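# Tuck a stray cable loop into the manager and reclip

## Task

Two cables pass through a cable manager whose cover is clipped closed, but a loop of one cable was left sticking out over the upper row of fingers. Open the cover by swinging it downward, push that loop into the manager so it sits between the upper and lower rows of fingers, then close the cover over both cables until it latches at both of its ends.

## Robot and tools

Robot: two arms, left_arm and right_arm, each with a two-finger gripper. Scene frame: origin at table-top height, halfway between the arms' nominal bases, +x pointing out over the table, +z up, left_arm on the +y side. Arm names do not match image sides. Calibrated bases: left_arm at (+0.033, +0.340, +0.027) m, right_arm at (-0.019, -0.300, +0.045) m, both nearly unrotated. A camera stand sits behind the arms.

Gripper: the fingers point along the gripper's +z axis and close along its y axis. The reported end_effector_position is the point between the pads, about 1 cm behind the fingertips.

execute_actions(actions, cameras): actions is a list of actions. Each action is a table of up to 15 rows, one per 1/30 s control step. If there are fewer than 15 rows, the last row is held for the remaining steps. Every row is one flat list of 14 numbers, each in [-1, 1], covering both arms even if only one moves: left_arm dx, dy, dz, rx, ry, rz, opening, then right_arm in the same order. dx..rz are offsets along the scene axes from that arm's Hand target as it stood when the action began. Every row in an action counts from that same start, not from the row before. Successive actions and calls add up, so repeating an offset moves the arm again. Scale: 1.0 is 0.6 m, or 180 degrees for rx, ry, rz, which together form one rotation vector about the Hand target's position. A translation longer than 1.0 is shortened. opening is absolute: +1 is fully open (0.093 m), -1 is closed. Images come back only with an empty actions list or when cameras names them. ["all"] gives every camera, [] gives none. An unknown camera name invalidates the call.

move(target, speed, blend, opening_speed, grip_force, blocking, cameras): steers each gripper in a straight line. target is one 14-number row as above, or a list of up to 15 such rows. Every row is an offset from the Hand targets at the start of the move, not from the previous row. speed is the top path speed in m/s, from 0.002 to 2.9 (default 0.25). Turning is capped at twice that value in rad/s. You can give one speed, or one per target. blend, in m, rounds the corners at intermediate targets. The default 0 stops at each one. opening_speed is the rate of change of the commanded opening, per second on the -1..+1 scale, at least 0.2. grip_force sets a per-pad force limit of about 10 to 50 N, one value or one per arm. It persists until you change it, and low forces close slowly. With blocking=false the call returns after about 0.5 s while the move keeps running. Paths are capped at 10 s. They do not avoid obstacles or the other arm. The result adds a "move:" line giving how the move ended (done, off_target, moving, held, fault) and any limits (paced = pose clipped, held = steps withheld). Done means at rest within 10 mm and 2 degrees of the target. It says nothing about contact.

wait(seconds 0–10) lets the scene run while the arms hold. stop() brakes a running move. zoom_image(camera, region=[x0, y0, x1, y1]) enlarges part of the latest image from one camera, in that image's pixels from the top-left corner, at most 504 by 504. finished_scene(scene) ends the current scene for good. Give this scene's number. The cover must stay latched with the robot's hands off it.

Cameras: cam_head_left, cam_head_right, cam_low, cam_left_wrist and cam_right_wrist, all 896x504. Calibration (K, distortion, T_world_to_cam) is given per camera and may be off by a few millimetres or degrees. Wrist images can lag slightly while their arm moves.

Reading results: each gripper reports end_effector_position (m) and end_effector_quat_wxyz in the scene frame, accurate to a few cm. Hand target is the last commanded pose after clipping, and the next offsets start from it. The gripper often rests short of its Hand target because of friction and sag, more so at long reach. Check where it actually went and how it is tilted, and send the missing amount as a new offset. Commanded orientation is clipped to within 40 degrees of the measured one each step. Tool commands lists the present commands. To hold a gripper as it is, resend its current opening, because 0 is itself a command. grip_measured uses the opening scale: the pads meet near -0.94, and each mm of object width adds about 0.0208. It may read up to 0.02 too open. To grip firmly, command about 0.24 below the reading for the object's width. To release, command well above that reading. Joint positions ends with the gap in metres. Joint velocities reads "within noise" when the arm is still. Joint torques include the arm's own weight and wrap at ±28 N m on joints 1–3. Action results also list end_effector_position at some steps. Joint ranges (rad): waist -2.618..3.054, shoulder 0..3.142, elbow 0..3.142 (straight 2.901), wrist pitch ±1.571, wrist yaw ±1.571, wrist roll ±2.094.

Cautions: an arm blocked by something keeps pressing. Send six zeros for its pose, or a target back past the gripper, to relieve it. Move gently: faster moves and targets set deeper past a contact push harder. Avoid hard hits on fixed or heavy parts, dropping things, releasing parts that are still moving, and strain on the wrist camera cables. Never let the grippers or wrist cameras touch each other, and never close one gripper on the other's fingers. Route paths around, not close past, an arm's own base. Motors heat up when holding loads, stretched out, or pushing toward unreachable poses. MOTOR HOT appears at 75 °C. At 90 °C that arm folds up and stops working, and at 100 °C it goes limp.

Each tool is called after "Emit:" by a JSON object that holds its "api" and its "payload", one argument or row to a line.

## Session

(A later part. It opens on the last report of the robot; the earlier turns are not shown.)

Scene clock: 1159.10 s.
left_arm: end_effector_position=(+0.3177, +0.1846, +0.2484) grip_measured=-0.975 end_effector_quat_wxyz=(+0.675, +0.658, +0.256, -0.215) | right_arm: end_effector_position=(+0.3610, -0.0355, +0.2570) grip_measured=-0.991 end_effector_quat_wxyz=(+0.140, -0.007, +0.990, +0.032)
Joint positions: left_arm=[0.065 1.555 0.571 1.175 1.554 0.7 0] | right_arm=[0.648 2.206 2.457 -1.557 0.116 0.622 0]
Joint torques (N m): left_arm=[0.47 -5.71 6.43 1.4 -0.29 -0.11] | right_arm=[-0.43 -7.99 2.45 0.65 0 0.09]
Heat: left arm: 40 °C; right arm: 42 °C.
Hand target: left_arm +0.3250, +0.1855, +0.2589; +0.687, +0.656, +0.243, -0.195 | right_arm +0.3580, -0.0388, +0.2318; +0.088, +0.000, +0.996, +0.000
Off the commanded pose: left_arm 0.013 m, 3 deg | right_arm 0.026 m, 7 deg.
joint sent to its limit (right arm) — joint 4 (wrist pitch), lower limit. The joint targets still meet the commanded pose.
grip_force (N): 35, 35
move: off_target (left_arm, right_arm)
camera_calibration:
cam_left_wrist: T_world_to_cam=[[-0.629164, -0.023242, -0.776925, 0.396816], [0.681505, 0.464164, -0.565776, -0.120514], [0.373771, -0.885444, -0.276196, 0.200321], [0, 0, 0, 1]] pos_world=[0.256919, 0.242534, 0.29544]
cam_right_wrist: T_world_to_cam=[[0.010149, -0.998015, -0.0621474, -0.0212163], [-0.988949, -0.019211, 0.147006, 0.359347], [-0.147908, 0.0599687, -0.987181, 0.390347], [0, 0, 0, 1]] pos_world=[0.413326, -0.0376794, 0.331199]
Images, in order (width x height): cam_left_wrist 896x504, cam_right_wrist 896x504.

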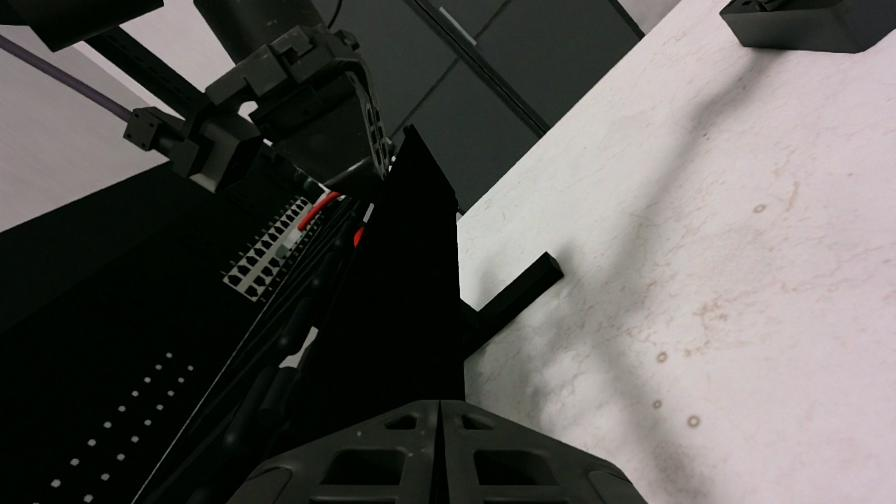

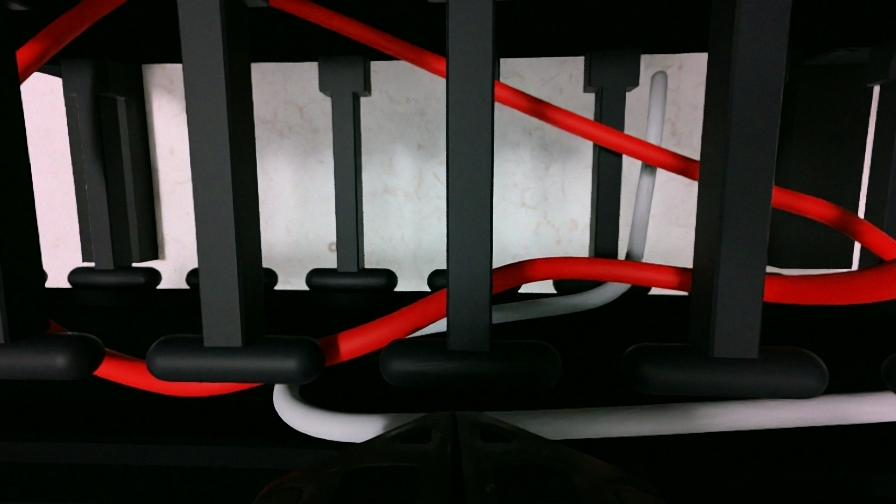

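Emit:
{"api": "move", "payload": {
  "target": [-0.033,0,-0.033,0,0,0,-1,0,0,0,0,0,0,-1],
  "speed": 0.06,
  "cameras": ["cam_right_wrist","cam_left_wrist"]
}}

Scene clock: 1162.47 s.
left_arm: end_effector_position=(+0.3070, +0.1842, +0.2322) grip_measured=-0.975 end_effector_quat_wxyz=(+0.673, +0.656, +0.261, -0.219) | right_arm: end_effector_position=(+0.3602, -0.0361, +0.2568) grip_measured=-0.991 end_effector_quat_wxyz=(+0.138, -0.006, +0.990, +0.031)
Joint positions: left_arm=[0.065 1.555 0.505 1.181 1.553 0.746 0] | right_arm=[0.648 2.206 2.457 -1.562 0.116 0.624 0]
Joint torques (N m): left_arm=[0.64 -7.66 3.34 1.52 -0.18 0.05] | right_arm=[-0.57 -8.2 2.5 0.69 -0.05 0.09]
Heat: left arm: 40 °C; right arm: 42 °C.
Hand target: left_arm +0.3052, +0.1855, +0.2390; +0.687, +0.656, +0.243, -0.195 | right_arm +0.3580, -0.0389, +0.2318; +0.088, +0.000, +0.996, +0.000
Off the commanded pose: left_arm 0.007 m, 4 deg | right_arm 0.025 m, 7 deg.
joint sent to its limit (right arm) — joint 4 (wrist pitch), lower limit. The joint targets still meet the commanded pose.
grip_force (N): 35, 35
move: off_target (left_arm, right_arm)
camera_calibration:
cam_left_wrist: T_world_to_cam=[[-0.639685, -0.0240845, -0.768259, 0.378822], [0.673149, 0.464938, -0.575068, -0.117649], [0.371043, -0.885015, -0.281202, 0.201249], [0, 0, 0, 1]] pos_world=[0.24685, 0.241932, 0.279968]
cam_right_wrist: T_world_to_cam=[[0.00779725, -0.998148, -0.0603328, -0.021477], [-0.988483, -0.0168124, 0.150396, 0.357669], [-0.151132, 0.0584652, -0.986783, 0.391051], [0, 0, 0, 1]] pos_world=[0.412818, -0.0382868, 0.330795]
Images, in order (width x height): cam_left_wrist 896x504, cam_right_wrist 896x504.

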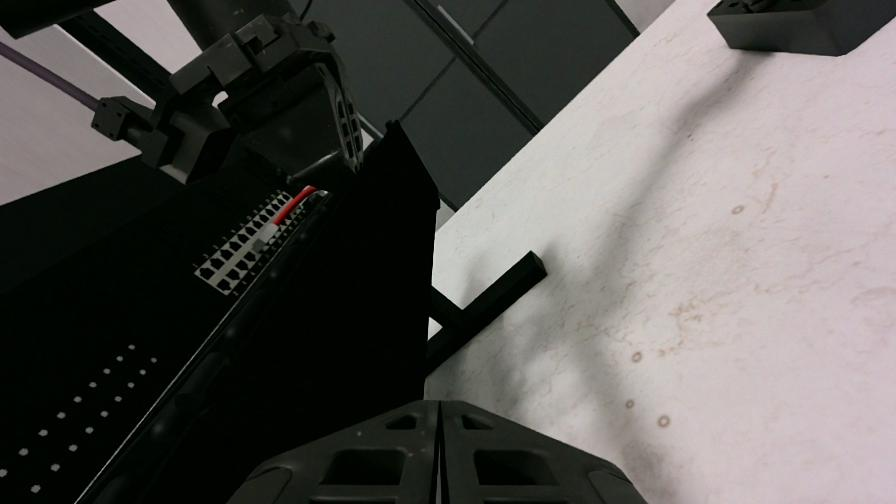

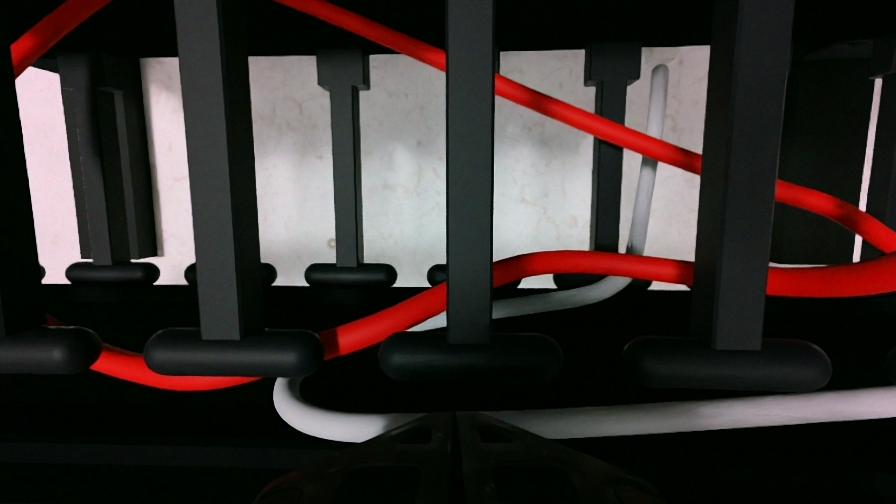

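Emit:
{"api": "move", "payload": {
  "target": [
    [0,0,0,0,0,0,-1,-0.025,0,0.03,0,0,0,-1],
    [0,0,0,0,0,0,-1,-0.025,0,-0.01,0,0,0,-1]
  ],
  "speed": 0.06,
  "cameras": ["cam_right_wrist","cam_left_wrist"]
}}

Scene clock: 1166.53 s.
left_arm: end_effector_position=(+0.3063, +0.1841, +0.2316) grip_measured=-0.975 end_effector_quat_wxyz=(+0.673, +0.657, +0.261, -0.220) | right_arm: end_effector_position=(+0.3474, -0.0369, +0.2453) grip_measured=-0.991 end_effector_quat_wxyz=(+0.118, -0.003, +0.993, +0.020)
Joint positions: left_arm=[0.065 1.555 0.503 1.181 1.555 0.748 0] | right_arm=[0.664 2.179 2.374 -1.554 0.114 0.648 0]
Joint torques (N m): left_arm=[0.68 -7.72 3.45 1.5 -0.2 0.06] | right_arm=[0.02 -8.2 3.82 0.57 0.04 0.09]
Heat: left arm: 40 °C; right arm: 43 °C.
Hand target: left_arm +0.3053, +0.1855, +0.2391; +0.687, +0.656, +0.243, -0.195 | right_arm +0.3431, -0.0389, +0.2258; +0.088, +0.000, +0.996, +0.000
Off the commanded pose: left_arm 0.008 m, 4 deg | right_arm 0.020 m, 4 deg.
joint sent to its limit (right arm) — joint 4 (wrist pitch), lower limit. The joint targets still meet the commanded pose.
grip_force (N): 35, 35
move: off_target (left_arm, right_arm)
camera_calibration:
cam_left_wrist: T_world_to_cam=[[-0.639754, -0.0226137, -0.768247, 0.377638], [0.674015, 0.463845, -0.574936, -0.117625], [0.369349, -0.885628, -0.281505, 0.202043], [0, 0, 0, 1]] pos_world=[0.246252, 0.242035, 0.279369]
cam_right_wrist: T_world_to_cam=[[-0.00141417, -0.999285, -0.0377707, -0.0251939], [-0.981503, -0.00584381, 0.191356, 0.334522], [-0.19144, 0.0373427, -0.980794, 0.389594], [0, 0, 0, 1]] pos_world=[0.402882, -0.0377695, 0.317147]
Images, in order (width x height): cam_left_wrist 896x504, cam_right_wrist 896x504.

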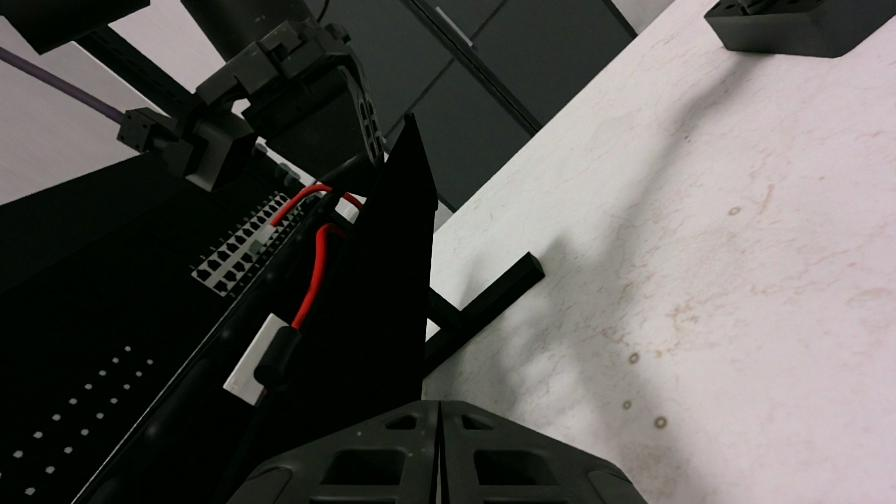

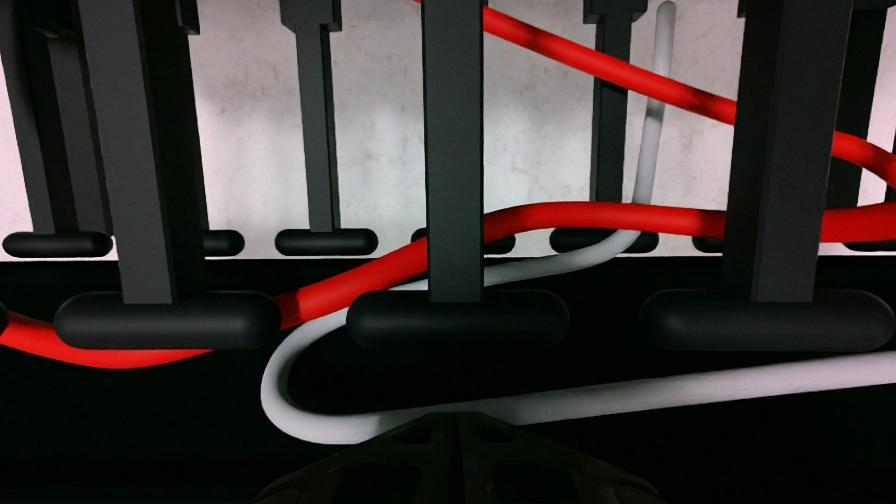

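Emit:
{"api": "move", "payload": {
  "target": [0,0,0,0,0,0,-1,0.008,0.0,-0.03,0,0,0,-1],
  "speed": 0.06
}}

Emit:
{"api": "move", "payload": {
  "target": [0.033,0,0.033,0,0,0,-1,0.008,0.0,0,0,0,0,-1],
  "speed": 0.04,
  "cameras": ["cam_right_wrist","cam_left_wrist"]
}}

Scene clock: 1182.40 s.
left_arm: end_effector_position=(+0.3040, +0.1840, +0.2298) grip_measured=-0.975 end_effector_quat_wxyz=(+0.672, +0.656, +0.263, -0.222) | right_arm: end_effector_position=(+0.3574, -0.0365, +0.2250) grip_measured=-0.991 end_effector_quat_wxyz=(+0.123, +0.002, +0.992, +0.013)
Joint positions: left_arm=[0.065 1.551 0.492 1.181 1.555 0.748 0] | right_arm=[0.656 2.179 2.285 -1.466 0.129 0.648 0]
Joint torques (N m): left_arm=[0.69 -7.34 4.26 1.5 -0.2 0.05] | right_arm=[-0.08 -9.59 3.41 0.45 -0.17 0.04]
Heat: left arm: 40 °C; right arm: 42 °C.
Hand target: left_arm +0.3052, +0.1855, +0.2390; +0.687, +0.656, +0.243, -0.195 | right_arm +0.3479, -0.0389, +0.2078; +0.089, +0.000, +0.996, +0.000
Off the commanded pose: left_arm 0.009 m, 4 deg | right_arm 0.020 m, 4 deg.
grip_force (N): 35, 35
move: off_target (left_arm, right_arm)

Scene clock: 1183.50 s.
left_arm: end_effector_position=(+0.3079, +0.1842, +0.2338) grip_measured=-0.975 end_effector_quat_wxyz=(+0.668, +0.651, +0.274, -0.233) | right_arm: end_effector_position=(+0.3621, -0.0365, +0.2271) grip_measured=-0.991 end_effector_quat_wxyz=(+0.130, +0.002, +0.991, +0.017)
Joint positions: left_arm=[0.065 1.551 0.514 1.162 1.555 0.712 0] | right_arm=[0.651 2.179 2.29 -1.453 0.132 0.642 0]
Joint torques (N m): left_arm=[0.61 -6.12 10.18 1.42 -0.23 -0.12] | right_arm=[-0.01 -7.62 5.71 0.3 -0.17 0.04]
Heat: left arm: 40 °C; right arm: 42 °C.
Hand target: left_arm +0.3250, +0.1855, +0.2589; +0.687, +0.656, +0.243, -0.195 | right_arm +0.3527, -0.0389, +0.2078; +0.089, +0.000, +0.996, +0.000
Off the commanded pose: left_arm 0.030 m, 6 deg | right_arm 0.022 m, 5 deg.
grip_force (N): 35, 35
move: off_target (left_arm, right_arm)
camera_calibration:
cam_left_wrist: T_world_to_cam=[[-0.669981, -0.0241604, -0.741985, 0.383931], [0.650625, 0.462208, -0.602537, -0.103435], [0.357509, -0.886442, -0.293952, 0.208876], [0, 0, 0, 1]] pos_world=[0.249849, 0.242241, 0.283947]
cam_right_wrist: T_world_to_cam=[[-0.0114984, -0.999373, -0.0334751, -0.0228337], [-0.985938, 0.00574942, 0.167015, 0.36001], [-0.166718, 0.0349247, -0.985386, 0.366496], [0, 0, 0, 1]] pos_world=[0.415786, -0.037689, 0.300249]
Images, in order (width x height): cam_left_wrist 896x504, cam_right_wrist 896x504.

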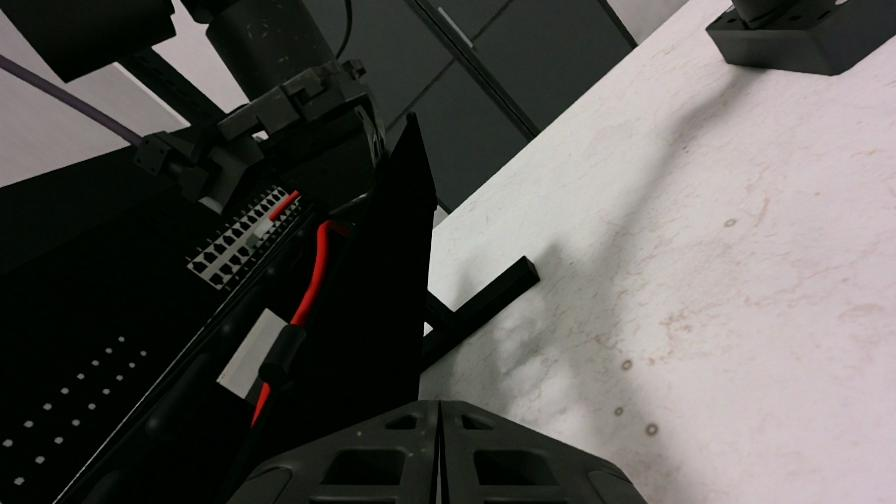

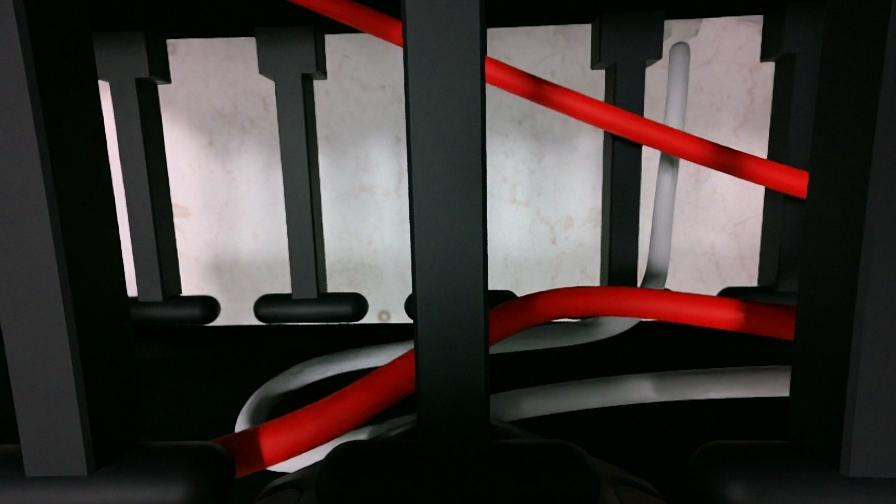

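Emit:
{"api": "move", "payload": {
  "target": [0.010,0,0.008,0,0,0,-1,0,0.0,0.03,0,0,0,-1],
  "speed": 0.04,
  "cameras": ["cam_right_wrist","cam_left_wrist"]
}}

Scene clock: 1187.00 s.
left_arm: end_effector_position=(+0.3090, +0.1842, +0.2349) grip_measured=-0.975 end_effector_quat_wxyz=(+0.667, +0.650, +0.277, -0.237) | right_arm: end_effector_position=(+0.3615, -0.0368, +0.2283) grip_measured=-0.991 end_effector_quat_wxyz=(+0.119, -0.001, +0.993, +0.009)
Joint positions: left_arm=[0.065 1.551 0.52 1.156 1.555 0.701 0] | right_arm=[0.651 2.223 2.374 -1.52 0.13 0.637 0]
Joint torques (N m): left_arm=[0.64 -5.52 11.78 1.39 -0.22 -0.11] | right_arm=[-0.02 -10.26 7.28 0.21 -0.15 0.05]
Heat: left arm: 40 °C; right arm: 42 °C.
Hand target: left_arm +0.3310, +0.1855, +0.2636; +0.687, +0.656, +0.243, -0.195 | right_arm +0.3526, -0.0388, +0.2258; +0.088, +0.000, +0.996, +0.001
Off the commanded pose: left_arm 0.036 m, 7 deg | right_arm 0.009 m, 4 deg.
joint sent to its limit (right arm) — joint 4 (wrist pitch), lower limit. The joint targets still meet the commanded pose.
grip_force (N): 35, 35
move: off_target (left_arm, right_arm)
camera_calibration:
cam_left_wrist: T_world_to_cam=[[-0.678385, -0.0246534, -0.734293, 0.386331], [0.643759, 0.461709, -0.610245, -0.0995802], [0.354074, -0.886689, -0.297345, 0.210718], [0, 0, 0, 1]] pos_world=[0.251577, 0.242343, 0.285568]
cam_right_wrist: T_world_to_cam=[[-0.00718179, -0.999828, -0.0170709, -0.0284205], [-0.981956, 0.00382521, 0.189073, 0.352655], [-0.188975, 0.0181207, -0.981815, 0.374186], [0, 0, 0, 1]] pos_world=[0.416799, -0.0365451, 0.300219]
Images, in order (width x height): cam_left_wrist 896x504, cam_right_wrist 896x504.

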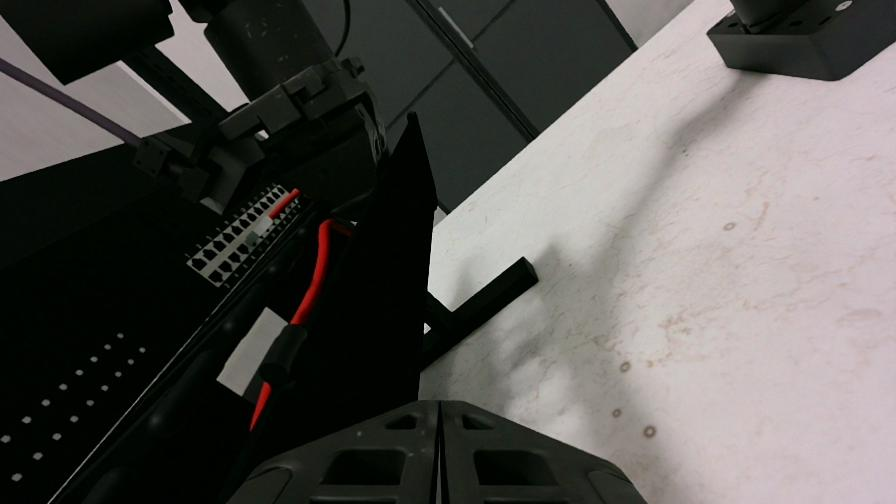

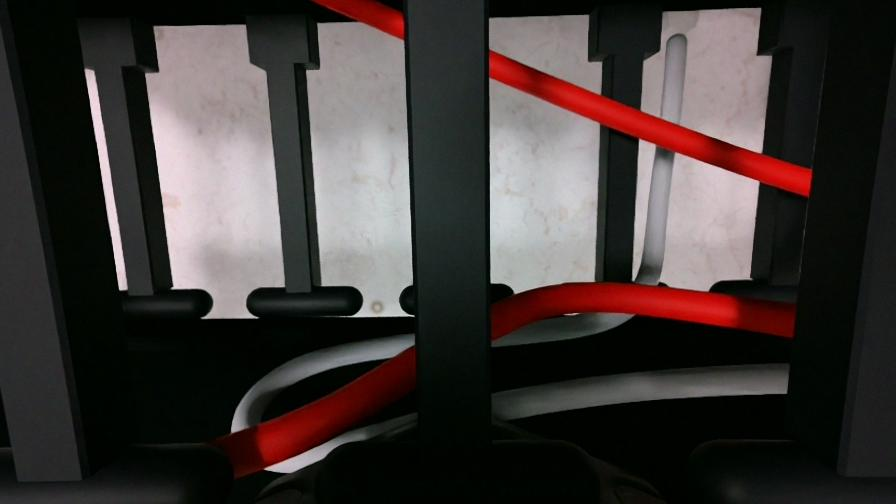

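Emit:
{"api": "move", "payload": {
  "target": [0,0,0,0,0,0,-1,0,0.0,0.04,0,0,0,-1],
  "speed": 0.08,
  "cameras": ["cam_right_wrist"]
}}

Emit:
{"api": "move", "payload": {
  "target": [0,0,0,0,0,0,-1,0,0.0,0.08,0,0,0,-1],
  "speed": 0.12,
  "cameras": ["cam_right_wrist","cam_low","cam_left_wrist"]
}}

Scene clock: 1191.17 s.
left_arm: end_effector_position=(+0.3101, +0.1843, +0.2358) grip_measured=-0.975 end_effector_quat_wxyz=(+0.666, +0.649, +0.278, -0.238) | right_arm: end_effector_position=(+0.3620, -0.0368, +0.2314) grip_measured=-0.991 end_effector_quat_wxyz=(+0.122, -0.004, +0.992, +0.011)
Joint positions: left_arm=[0.065 1.551 0.526 1.149 1.555 0.698 0] | right_arm=[0.65 2.223 2.386 -1.525 0.129 0.631 0]
Joint torques (N m): left_arm=[0.55 -5.55 11.4 1.43 -0.21 -0.08] | right_arm=[0.16 -14.02 8.01 0.29 -0.15 0.05]
Heat: left arm: 40 °C; right arm: 43 °C.
Hand target: left_arm +0.3310, +0.1855, +0.2637; +0.687, +0.656, +0.243, -0.195 | right_arm +0.3527, -0.0389, +0.2498; +0.088, +0.000, +0.996, +0.001
Off the commanded pose: left_arm 0.035 m, 7 deg | right_arm 0.021 m, 4 deg.
joint sent to its limit (right arm) — joint 4 (wrist pitch), lower limit. The joint targets are off in orientation, not in position.
grip_force (N): 35, 35
move: off_target (left_arm, right_arm)
camera_calibration:
cam_right_wrist: T_world_to_cam=[[-0.00227057, -0.999794, -0.0201545, -0.0293589], [-0.982955, -0.00147363, 0.183839, 0.354032], [-0.183831, 0.0202284, -0.98275, 0.375784], [0, 0, 0, 1]] pos_world=[0.417011, -0.0364327, 0.303625]
Images, in order (width x height): cam_right_wrist 896x504.

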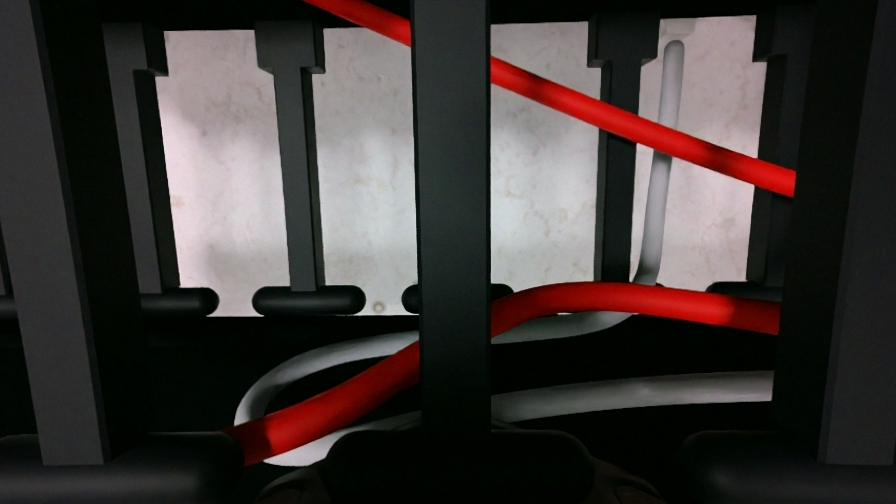

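Scene clock: 1192.23 s.
left_arm: end_effector_position=(+0.3232, +0.1849, +0.2542) grip_measured=-0.975 end_effector_quat_wxyz=(+0.673, +0.656, +0.262, -0.220) | right_arm: end_effector_position=(+0.3575, -0.0385, +0.2842) grip_measured=-0.991 end_effector_quat_wxyz=(+0.167, -0.002, +0.985, +0.050)
Joint positions: left_arm=[0.065 1.552 0.604 1.125 1.553 0.698 0] | right_arm=[0.65 2.155 2.474 -1.56 0.12 0.627 0]
Joint torques (N m): left_arm=[0.32 -5.35 6.64 1.45 -0.27 0.06] | right_arm=[0.32 -12.94 6.43 0.81 0.02 -0.05]
Heat: left arm: 40 °C; right arm: 44 °C.
Hand target: left_arm +0.3310, +0.1855, +0.2638; +0.687, +0.656, +0.243, -0.195 | right_arm +0.3527, -0.0388, +0.2978; +0.088, +0.000, +0.996, +0.000
Off the commanded pose: left_arm 0.012 m, 4 deg | right_arm 0.015 m, 11 deg.
joint sent to its limit (right arm) — joint 4 (wrist pitch), lower limit. The joint targets are off in orientation, not in position.
grip_force (N): 35, 35
move: off_target (left_arm, right_arm)
camera_calibration:
cam_left_wrist: T_world_to_cam=[[-0.64146, -0.0247855, -0.766756, 0.406436], [0.671848, 0.46434, -0.57707, -0.115195], [0.370338, -0.88531, -0.281203, 0.202382], [0, 0, 0, 1]] pos_world=[0.263156, 0.242734, 0.302072]
cam_right_wrist: T_world_to_cam=[[0.00888918, -0.995041, -0.0990641, -0.0114898], [-0.995513, -0.0181395, 0.0928721, 0.369489], [-0.0942086, 0.097794, -0.990738, 0.400046], [0, 0, 0, 1]] pos_world=[0.405621, -0.0438525, 0.360887]
Images, in order (width x height): cam_low 896x504, cam_left_wrist 896x504, cam_right_wrist 896x504.

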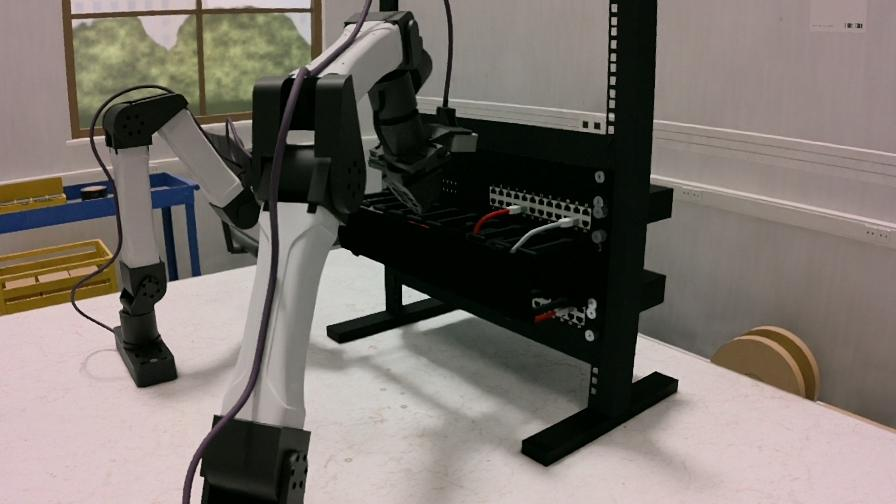

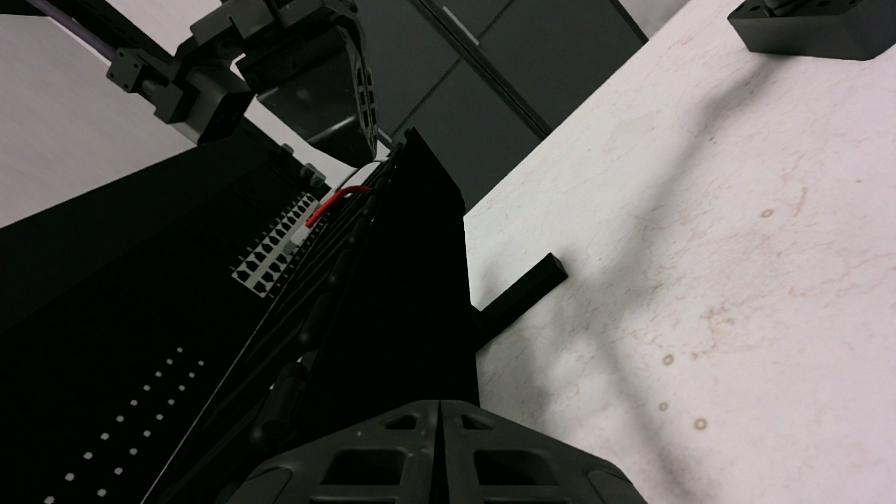

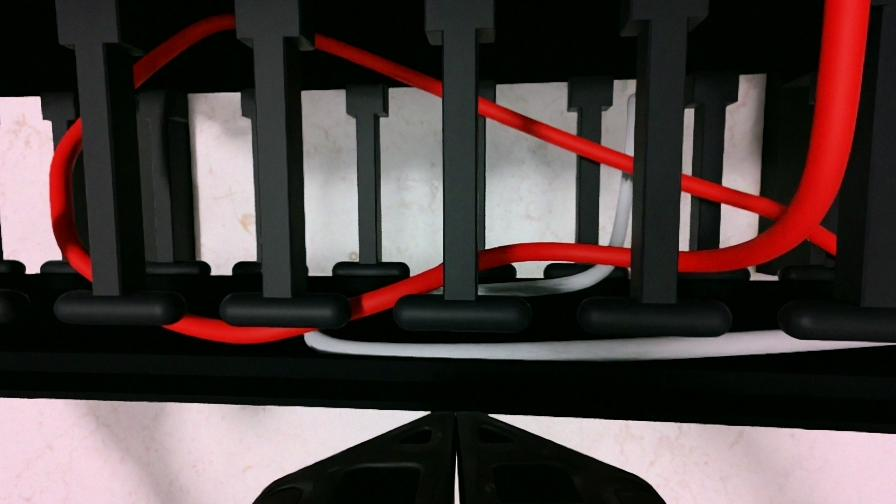

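Emit:
{"api": "move", "payload": {
  "target": [
    [0.012,0,0.003,0,0,0,-1,-0.02,-0.03,0.12,0,0,0,-1],
    [0.030,0,0.005,0,0,0,-1,-0.02,-0.03,0.12,0,0,0,-1]
  ],
  "speed": [0.1,0.05],
  "blend": [0.005,0],
  "cameras": ["cam_right_wrist","cam_low","cam_left_wrist"]
}}

Scene clock: 1196.23 s.
left_arm: end_effector_position=(+0.3386, +0.1856, +0.2572) grip_measured=-0.975 end_effector_quat_wxyz=(+0.675, +0.658, +0.255, -0.215) | right_arm: end_effector_position=(+0.3451, -0.0512, +0.3534) grip_measured=-0.991 end_effector_quat_wxyz=(+0.236, -0.009, +0.967, +0.098)
Joint positions: left_arm=[0.065 1.605 0.668 1.129 1.554 0.701 0] | right_arm=[0.643 2.028 2.523 -1.561 0.119 0.596 0]
Joint torques (N m): left_arm=[0.08 -5.18 7.31 1.37 -0.32 -0.07] | right_arm=[-0.44 -11.93 6.34 1.08 0.04 -0.08]
Heat: left arm: 40 °C; right arm: 45 °C.
Hand target: left_arm +0.3490, +0.1855, +0.2666; +0.687, +0.656, +0.243, -0.195 | right_arm +0.3407, -0.0569, +0.3698; +0.088, +0.000, +0.996, +0.000
Off the commanded pose: left_arm 0.014 m, 3 deg | right_arm 0.018 m, 21 deg.
joint sent to its limit (right arm) — joint 4 (wrist pitch), lower limit. The joint targets are off in orientation, not in position.
grip_force (N): 35, 35
move: off_target (left_arm, right_arm)
camera_calibration:
cam_left_wrist: T_world_to_cam=[[-0.627646, -0.0228857, -0.778162, 0.416532], [0.682791, 0.463988, -0.564368, -0.131098], [0.373974, -0.885546, -0.275594, 0.195556], [0, 0, 0, 1]] pos_world=[0.277815, 0.243534, 0.304036]
cam_right_wrist: T_world_to_cam=[[0.0516372, -0.980803, -0.188042, 0.000345061], [-0.997674, -0.042275, -0.0534652, 0.401781], [0.0444893, 0.190366, -0.980705, 0.422076], [0, 0, 0, 1]] pos_world=[0.382051, -0.0630252, 0.435478]
Images, in order (width x height): cam_low 896x504, cam_left_wrist 896x504, cam_right_wrist 896x504.

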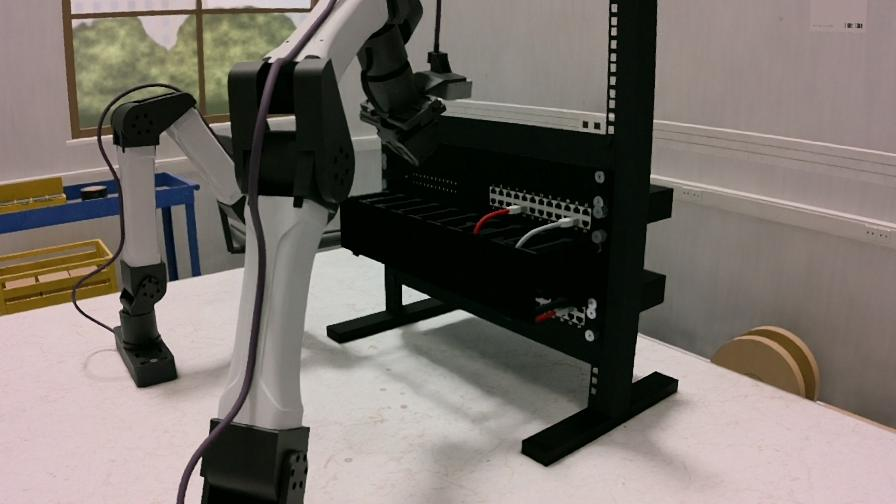

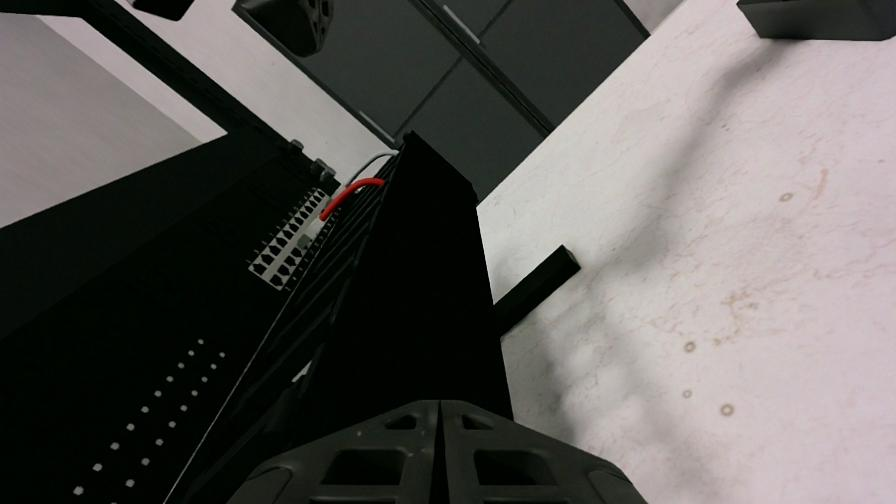

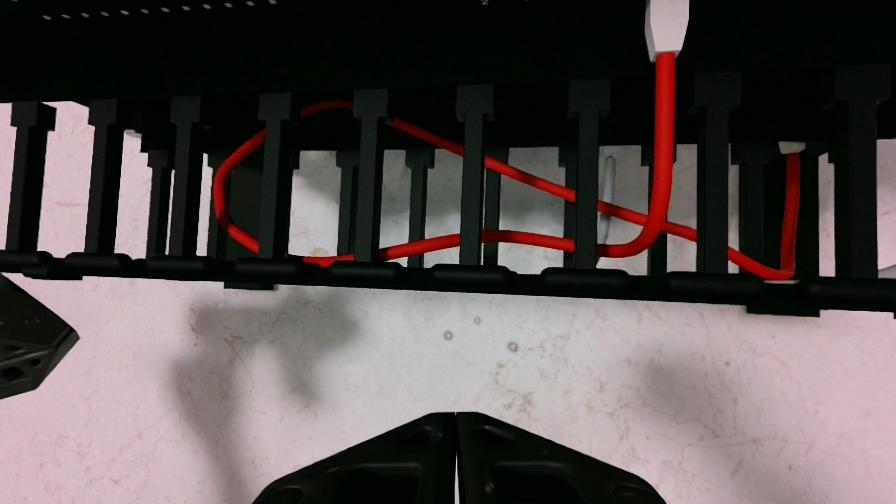

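Emit:
{"api": "move", "payload": {
  "target": [0.045,0,0.0,0,0,0,-1,0,0,0,0,0,0,-1],
  "speed": 0.04,
  "cameras": ["cam_right_wrist","cam_left_wrist"]
}}

Emit:
{"api": "zoom_image", "payload": {
  "camera": "cam_right_wrist",
  "region": [0, 200, 450, 400]
}}

Emit:
{"api": "zoom_image", "payload": {
  "camera": "cam_right_wrist",
  "region": [446, 200, 896, 400]
}}

Scene clock: 1211.63 s.
left_arm: end_effector_position=(+0.3422, +0.1857, +0.2548) grip_measured=-0.975 end_effector_quat_wxyz=(+0.685, +0.669, +0.223, -0.183) | right_arm: end_effector_position=(+0.3451, -0.0512, +0.3534) grip_measured=-0.991 end_effector_quat_wxyz=(+0.236, -0.009, +0.967, +0.098)
Joint positions: left_arm=[0.064 1.665 0.67 1.313 1.554 0.67 0] | right_arm=[0.643 2.028 2.523 -1.561 0.119 0.596 0]
Joint torques (N m): left_arm=[0.29 -1.44 13.41 0.44 -0.45 -0.5] | right_arm=[-0.58 -11.95 6.19 1.11 0.05 -0.08]
Motor temperatures (°C): left_arm=[23 39 36 35 22 23 28] | right_arm=[25 46 40 29 27 24 26]
Heat: left arm: 39 °C; right arm: 46 °C.
Hand target: left_arm +0.3760, +0.1855, +0.2667; +0.687, +0.656, +0.243, -0.195 | right_arm +0.3407, -0.0569, +0.3698; +0.088, +0.000, +0.996, +0.000
Off the commanded pose: left_arm 0.036 m, 3 deg | right_arm 0.018 m, 21 deg.
joint sent to its limit (right arm) — joint 4 (wrist pitch), lower limit. The joint targets are off in orientation, not in position.
grip_force (N): 35, 35
move: off_target (left_arm, right_arm)
camera_calibration:
cam_left_wrist: T_world_to_cam=[[-0.551092, -0.0194732, -0.834217, 0.404376], [0.733325, 0.465725, -0.495313, -0.170071], [0.398161, -0.884715, -0.242377, 0.176719], [0, 0, 0, 1]] pos_world=[0.277203, 0.243427, 0.295932]
cam_right_wrist: T_world_to_cam=[[0.0520196, -0.980823, -0.18783, 0.00010483], [-0.997654, -0.0426604, -0.053534, 0.401779], [0.0444945, 0.190174, -0.980742, 0.422078], [0, 0, 0, 1]] pos_world=[0.382051, -0.0630254, 0.435478]
Images, in order (width x height): cam_left_wrist 896x504, cam_right_wrist 896x504.

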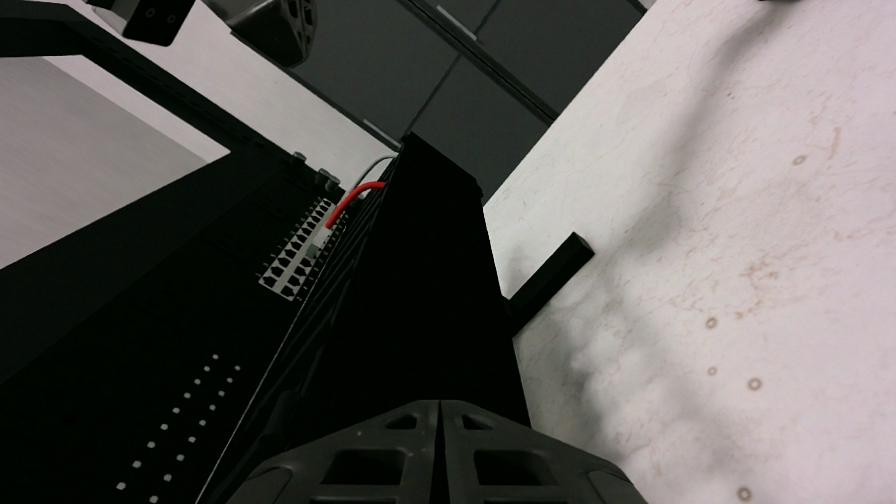

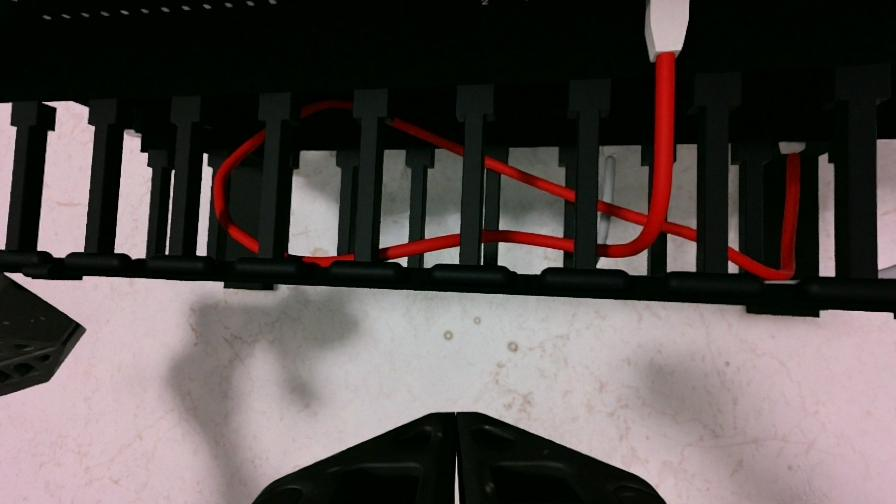

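Scaled by 1.120.

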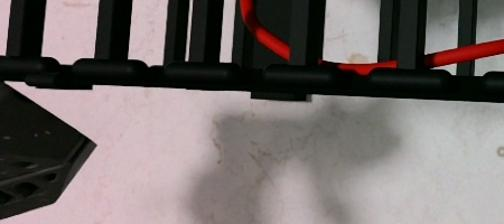

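Scaled by 1.120.

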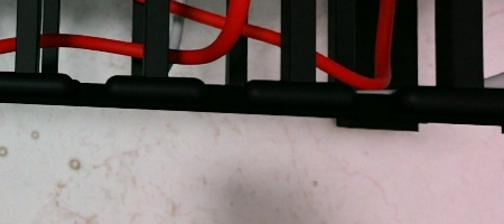

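Emit:
{"api": "move", "payload": {
  "target": [
    [-0.02,0,0,0,0,0,-1,-0.2345,-0.405,-0.066,0.1365,-0.5565,0.5894,-1],
    [-0.02,0,0,0,0,0,-1,-0.101,-0.259,-0.18,0.1365,-0.5565,0.5894,-1]
  ],
  "speed": [0.3,0.15],
  "blend": [0.02,0],
  "cameras": ["cam_right_wrist","cam_low"]
}}

Scene clock: 1224.67 s.
left_arm: end_effector_position=(+0.3412, +0.1855, +0.2574) grip_measured=-0.975 end_effector_quat_wxyz=(+0.681, +0.663, +0.240, -0.200) | right_arm: end_effector_position=(+0.2781, -0.2125, +0.2549) grip_measured=-0.991 end_effector_quat_wxyz=(+0.693, -0.635, +0.319, +0.119)
Joint positions: left_arm=[0.064 1.688 0.67 1.439 1.554 0.516 0] | right_arm=[-0.291 1.447 0.793 -0.349 -1.559 -1.939 0]
Joint torques (N m): left_arm=[0.23 -2.69 10.28 0.86 -0.5 -0.27] | right_arm=[0.44 -3.85 7.61 0.77 -0.88 0]
Heat: left arm: 40 °C; right arm: 45 °C.
Hand target: left_arm +0.3640, +0.1855, +0.2666; +0.687, +0.656, +0.243, -0.195 | right_arm +0.2801, -0.2122, +0.2619; +0.672, -0.673, +0.217, +0.220
Off the commanded pose: left_arm 0.025 m, 1 deg | right_arm 0.007 m, 17 deg.
joint sent to its limit (right arm) — joint 5 (wrist yaw), lower limit. The joint targets are off in orientation, not in position.
grip_force (N): 35, 35
move: off_target (left_arm, right_arm); limits=paced
camera_calibration:
cam_right_wrist: T_world_to_cam=[[0.577739, -0.170467, 0.798222, -0.398401], [0.571049, -0.614337, -0.544512, -0.109832], [0.583199, 0.77041, -0.257581, 0.14825], [0, 0, 0, 1]] pos_world=[0.206432, -0.249602, 0.296394]
Images, in order (width x height): cam_low 896x504, cam_right_wrist 896x504.

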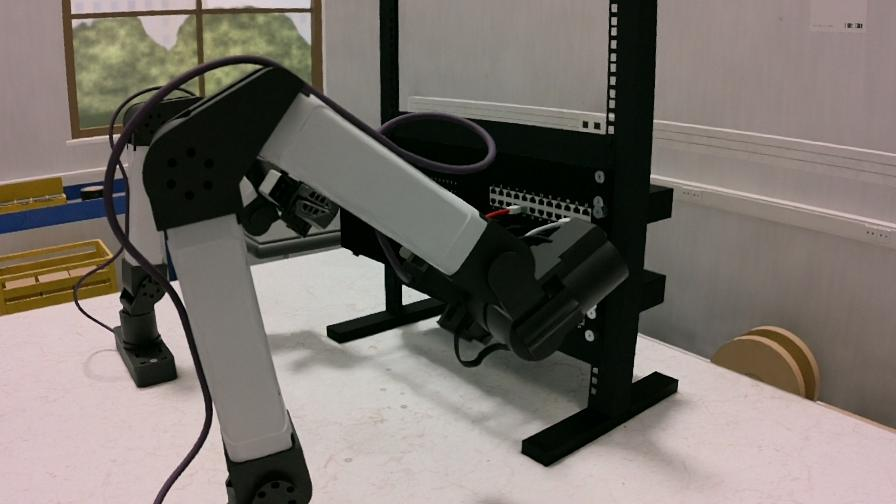

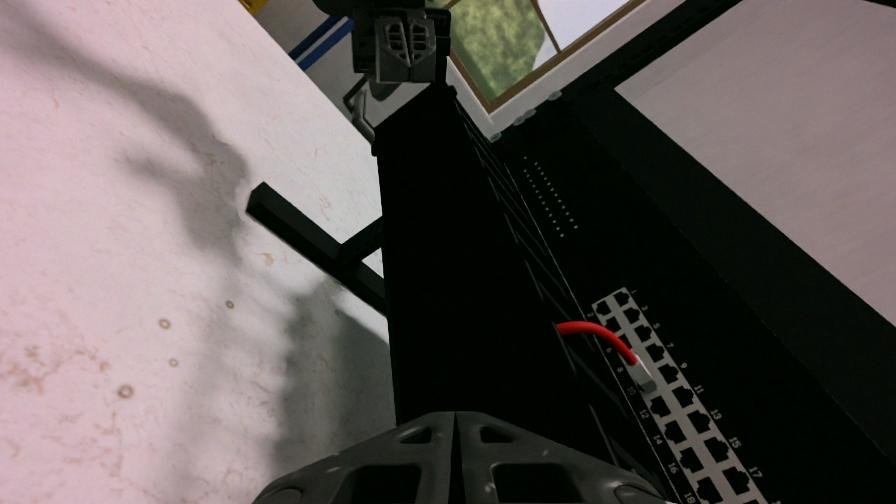

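Good. Push the right end +x.

Emit:
{"api": "move", "payload": {
  "target": [
    [0,0,0,0,0,0,-1,0.075,0,0,0,0,0,-1],
    [0.02,0,0,0,0,0,-1,0.155,0,0,0,0,0,-1]
  ],
  "speed": [0.1,0.04],
  "blend": [0.003,0],
  "cameras": ["cam_right_wrist","cam_left_wrist","cam_low"]
}}

Scene clock: 1229.80 s.
left_arm: end_effector_position=(+0.3415, +0.1855, +0.2558) grip_measured=-0.975 end_effector_quat_wxyz=(+0.682, +0.664, +0.236, -0.197) | right_arm: end_effector_position=(+0.3580, -0.2132, +0.2609) grip_measured=-0.991 end_effector_quat_wxyz=(+0.692, -0.632, +0.308, +0.166)
Joint positions: left_arm=[0.064 1.698 0.669 1.463 1.554 0.515 0] | right_arm=[-0.227 1.795 1.183 -0.465 -1.584 -1.959 0]
Joint torques (N m): left_arm=[0.39 -0.59 13.3 0.69 -0.51 -0.37] | right_arm=[1.16 -4.3 9.4 1.32 -0.6 0.11]
Motor temperatures (°C): left_arm=[23 38 42 33 22 23 28] | right_arm=[25 44 40 29 27 24 26]
Heat: left arm: 42 °C; right arm: 44 °C.
Hand target: left_arm +0.3760, +0.1855, +0.2667; +0.687, +0.656, +0.243, -0.195 | right_arm +0.3731, -0.2123, +0.2618; +0.672, -0.673, +0.217, +0.220
Off the commanded pose: left_arm 0.036 m, 1 deg | right_arm 0.015 m, 13 deg.
joint read past its limit (right arm) — joint 5 (wrist yaw), lower limit.
joint sent to its limit (right arm) — joint 5 (wrist yaw), lower limit. The joint targets are off in orientation, not in position.
grip_force (N): 35, 35
move: off_target (left_arm, right_arm)
camera_calibration:
cam_left_wrist: T_world_to_cam=[[-0.583351, -0.0221582, -0.811918, 0.410595], [0.713979, 0.462571, -0.525607, -0.154129], [0.387216, -0.886305, -0.254021, 0.184073], [0, 0, 0, 1]] pos_world=[0.278289, 0.243539, 0.299116]
cam_right_wrist: T_world_to_cam=[[0.626267, -0.151013, 0.764843, -0.454053], [0.589744, -0.549884, -0.591464, -0.133253], [0.509894, 0.821476, -0.255315, 0.14032], [0, 0, 0, 1]] pos_world=[0.291396, -0.257111, 0.30429]
Images, in order (width x height): cam_low 896x504, cam_left_wrist 896x504, cam_right_wrist 896x504.

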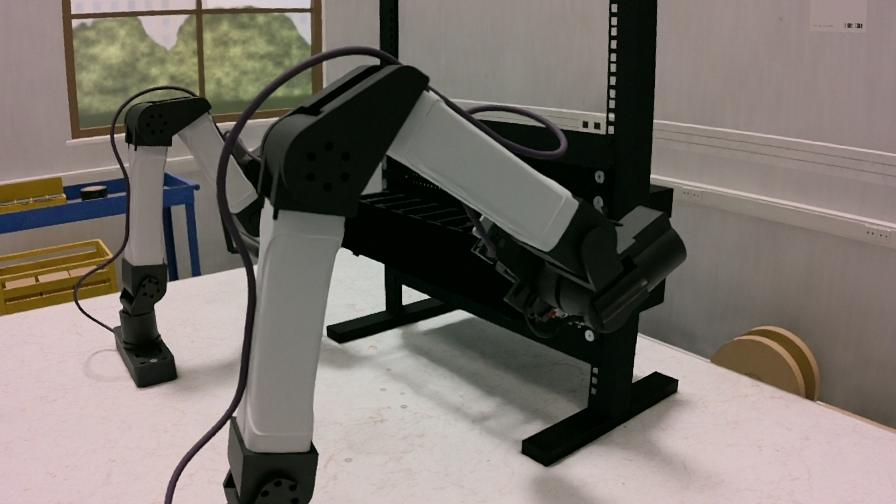

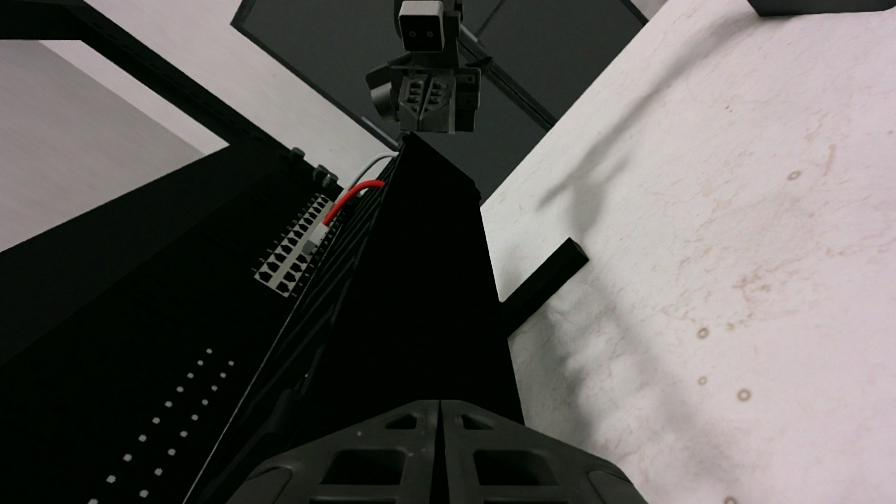

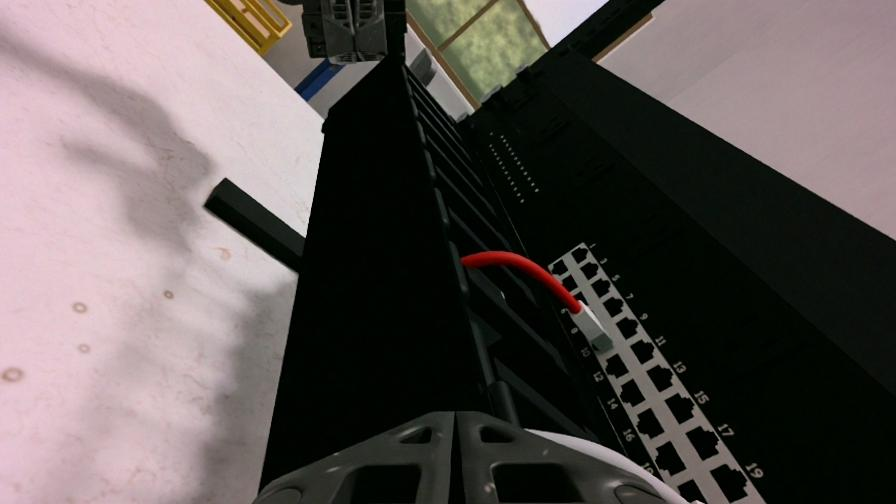

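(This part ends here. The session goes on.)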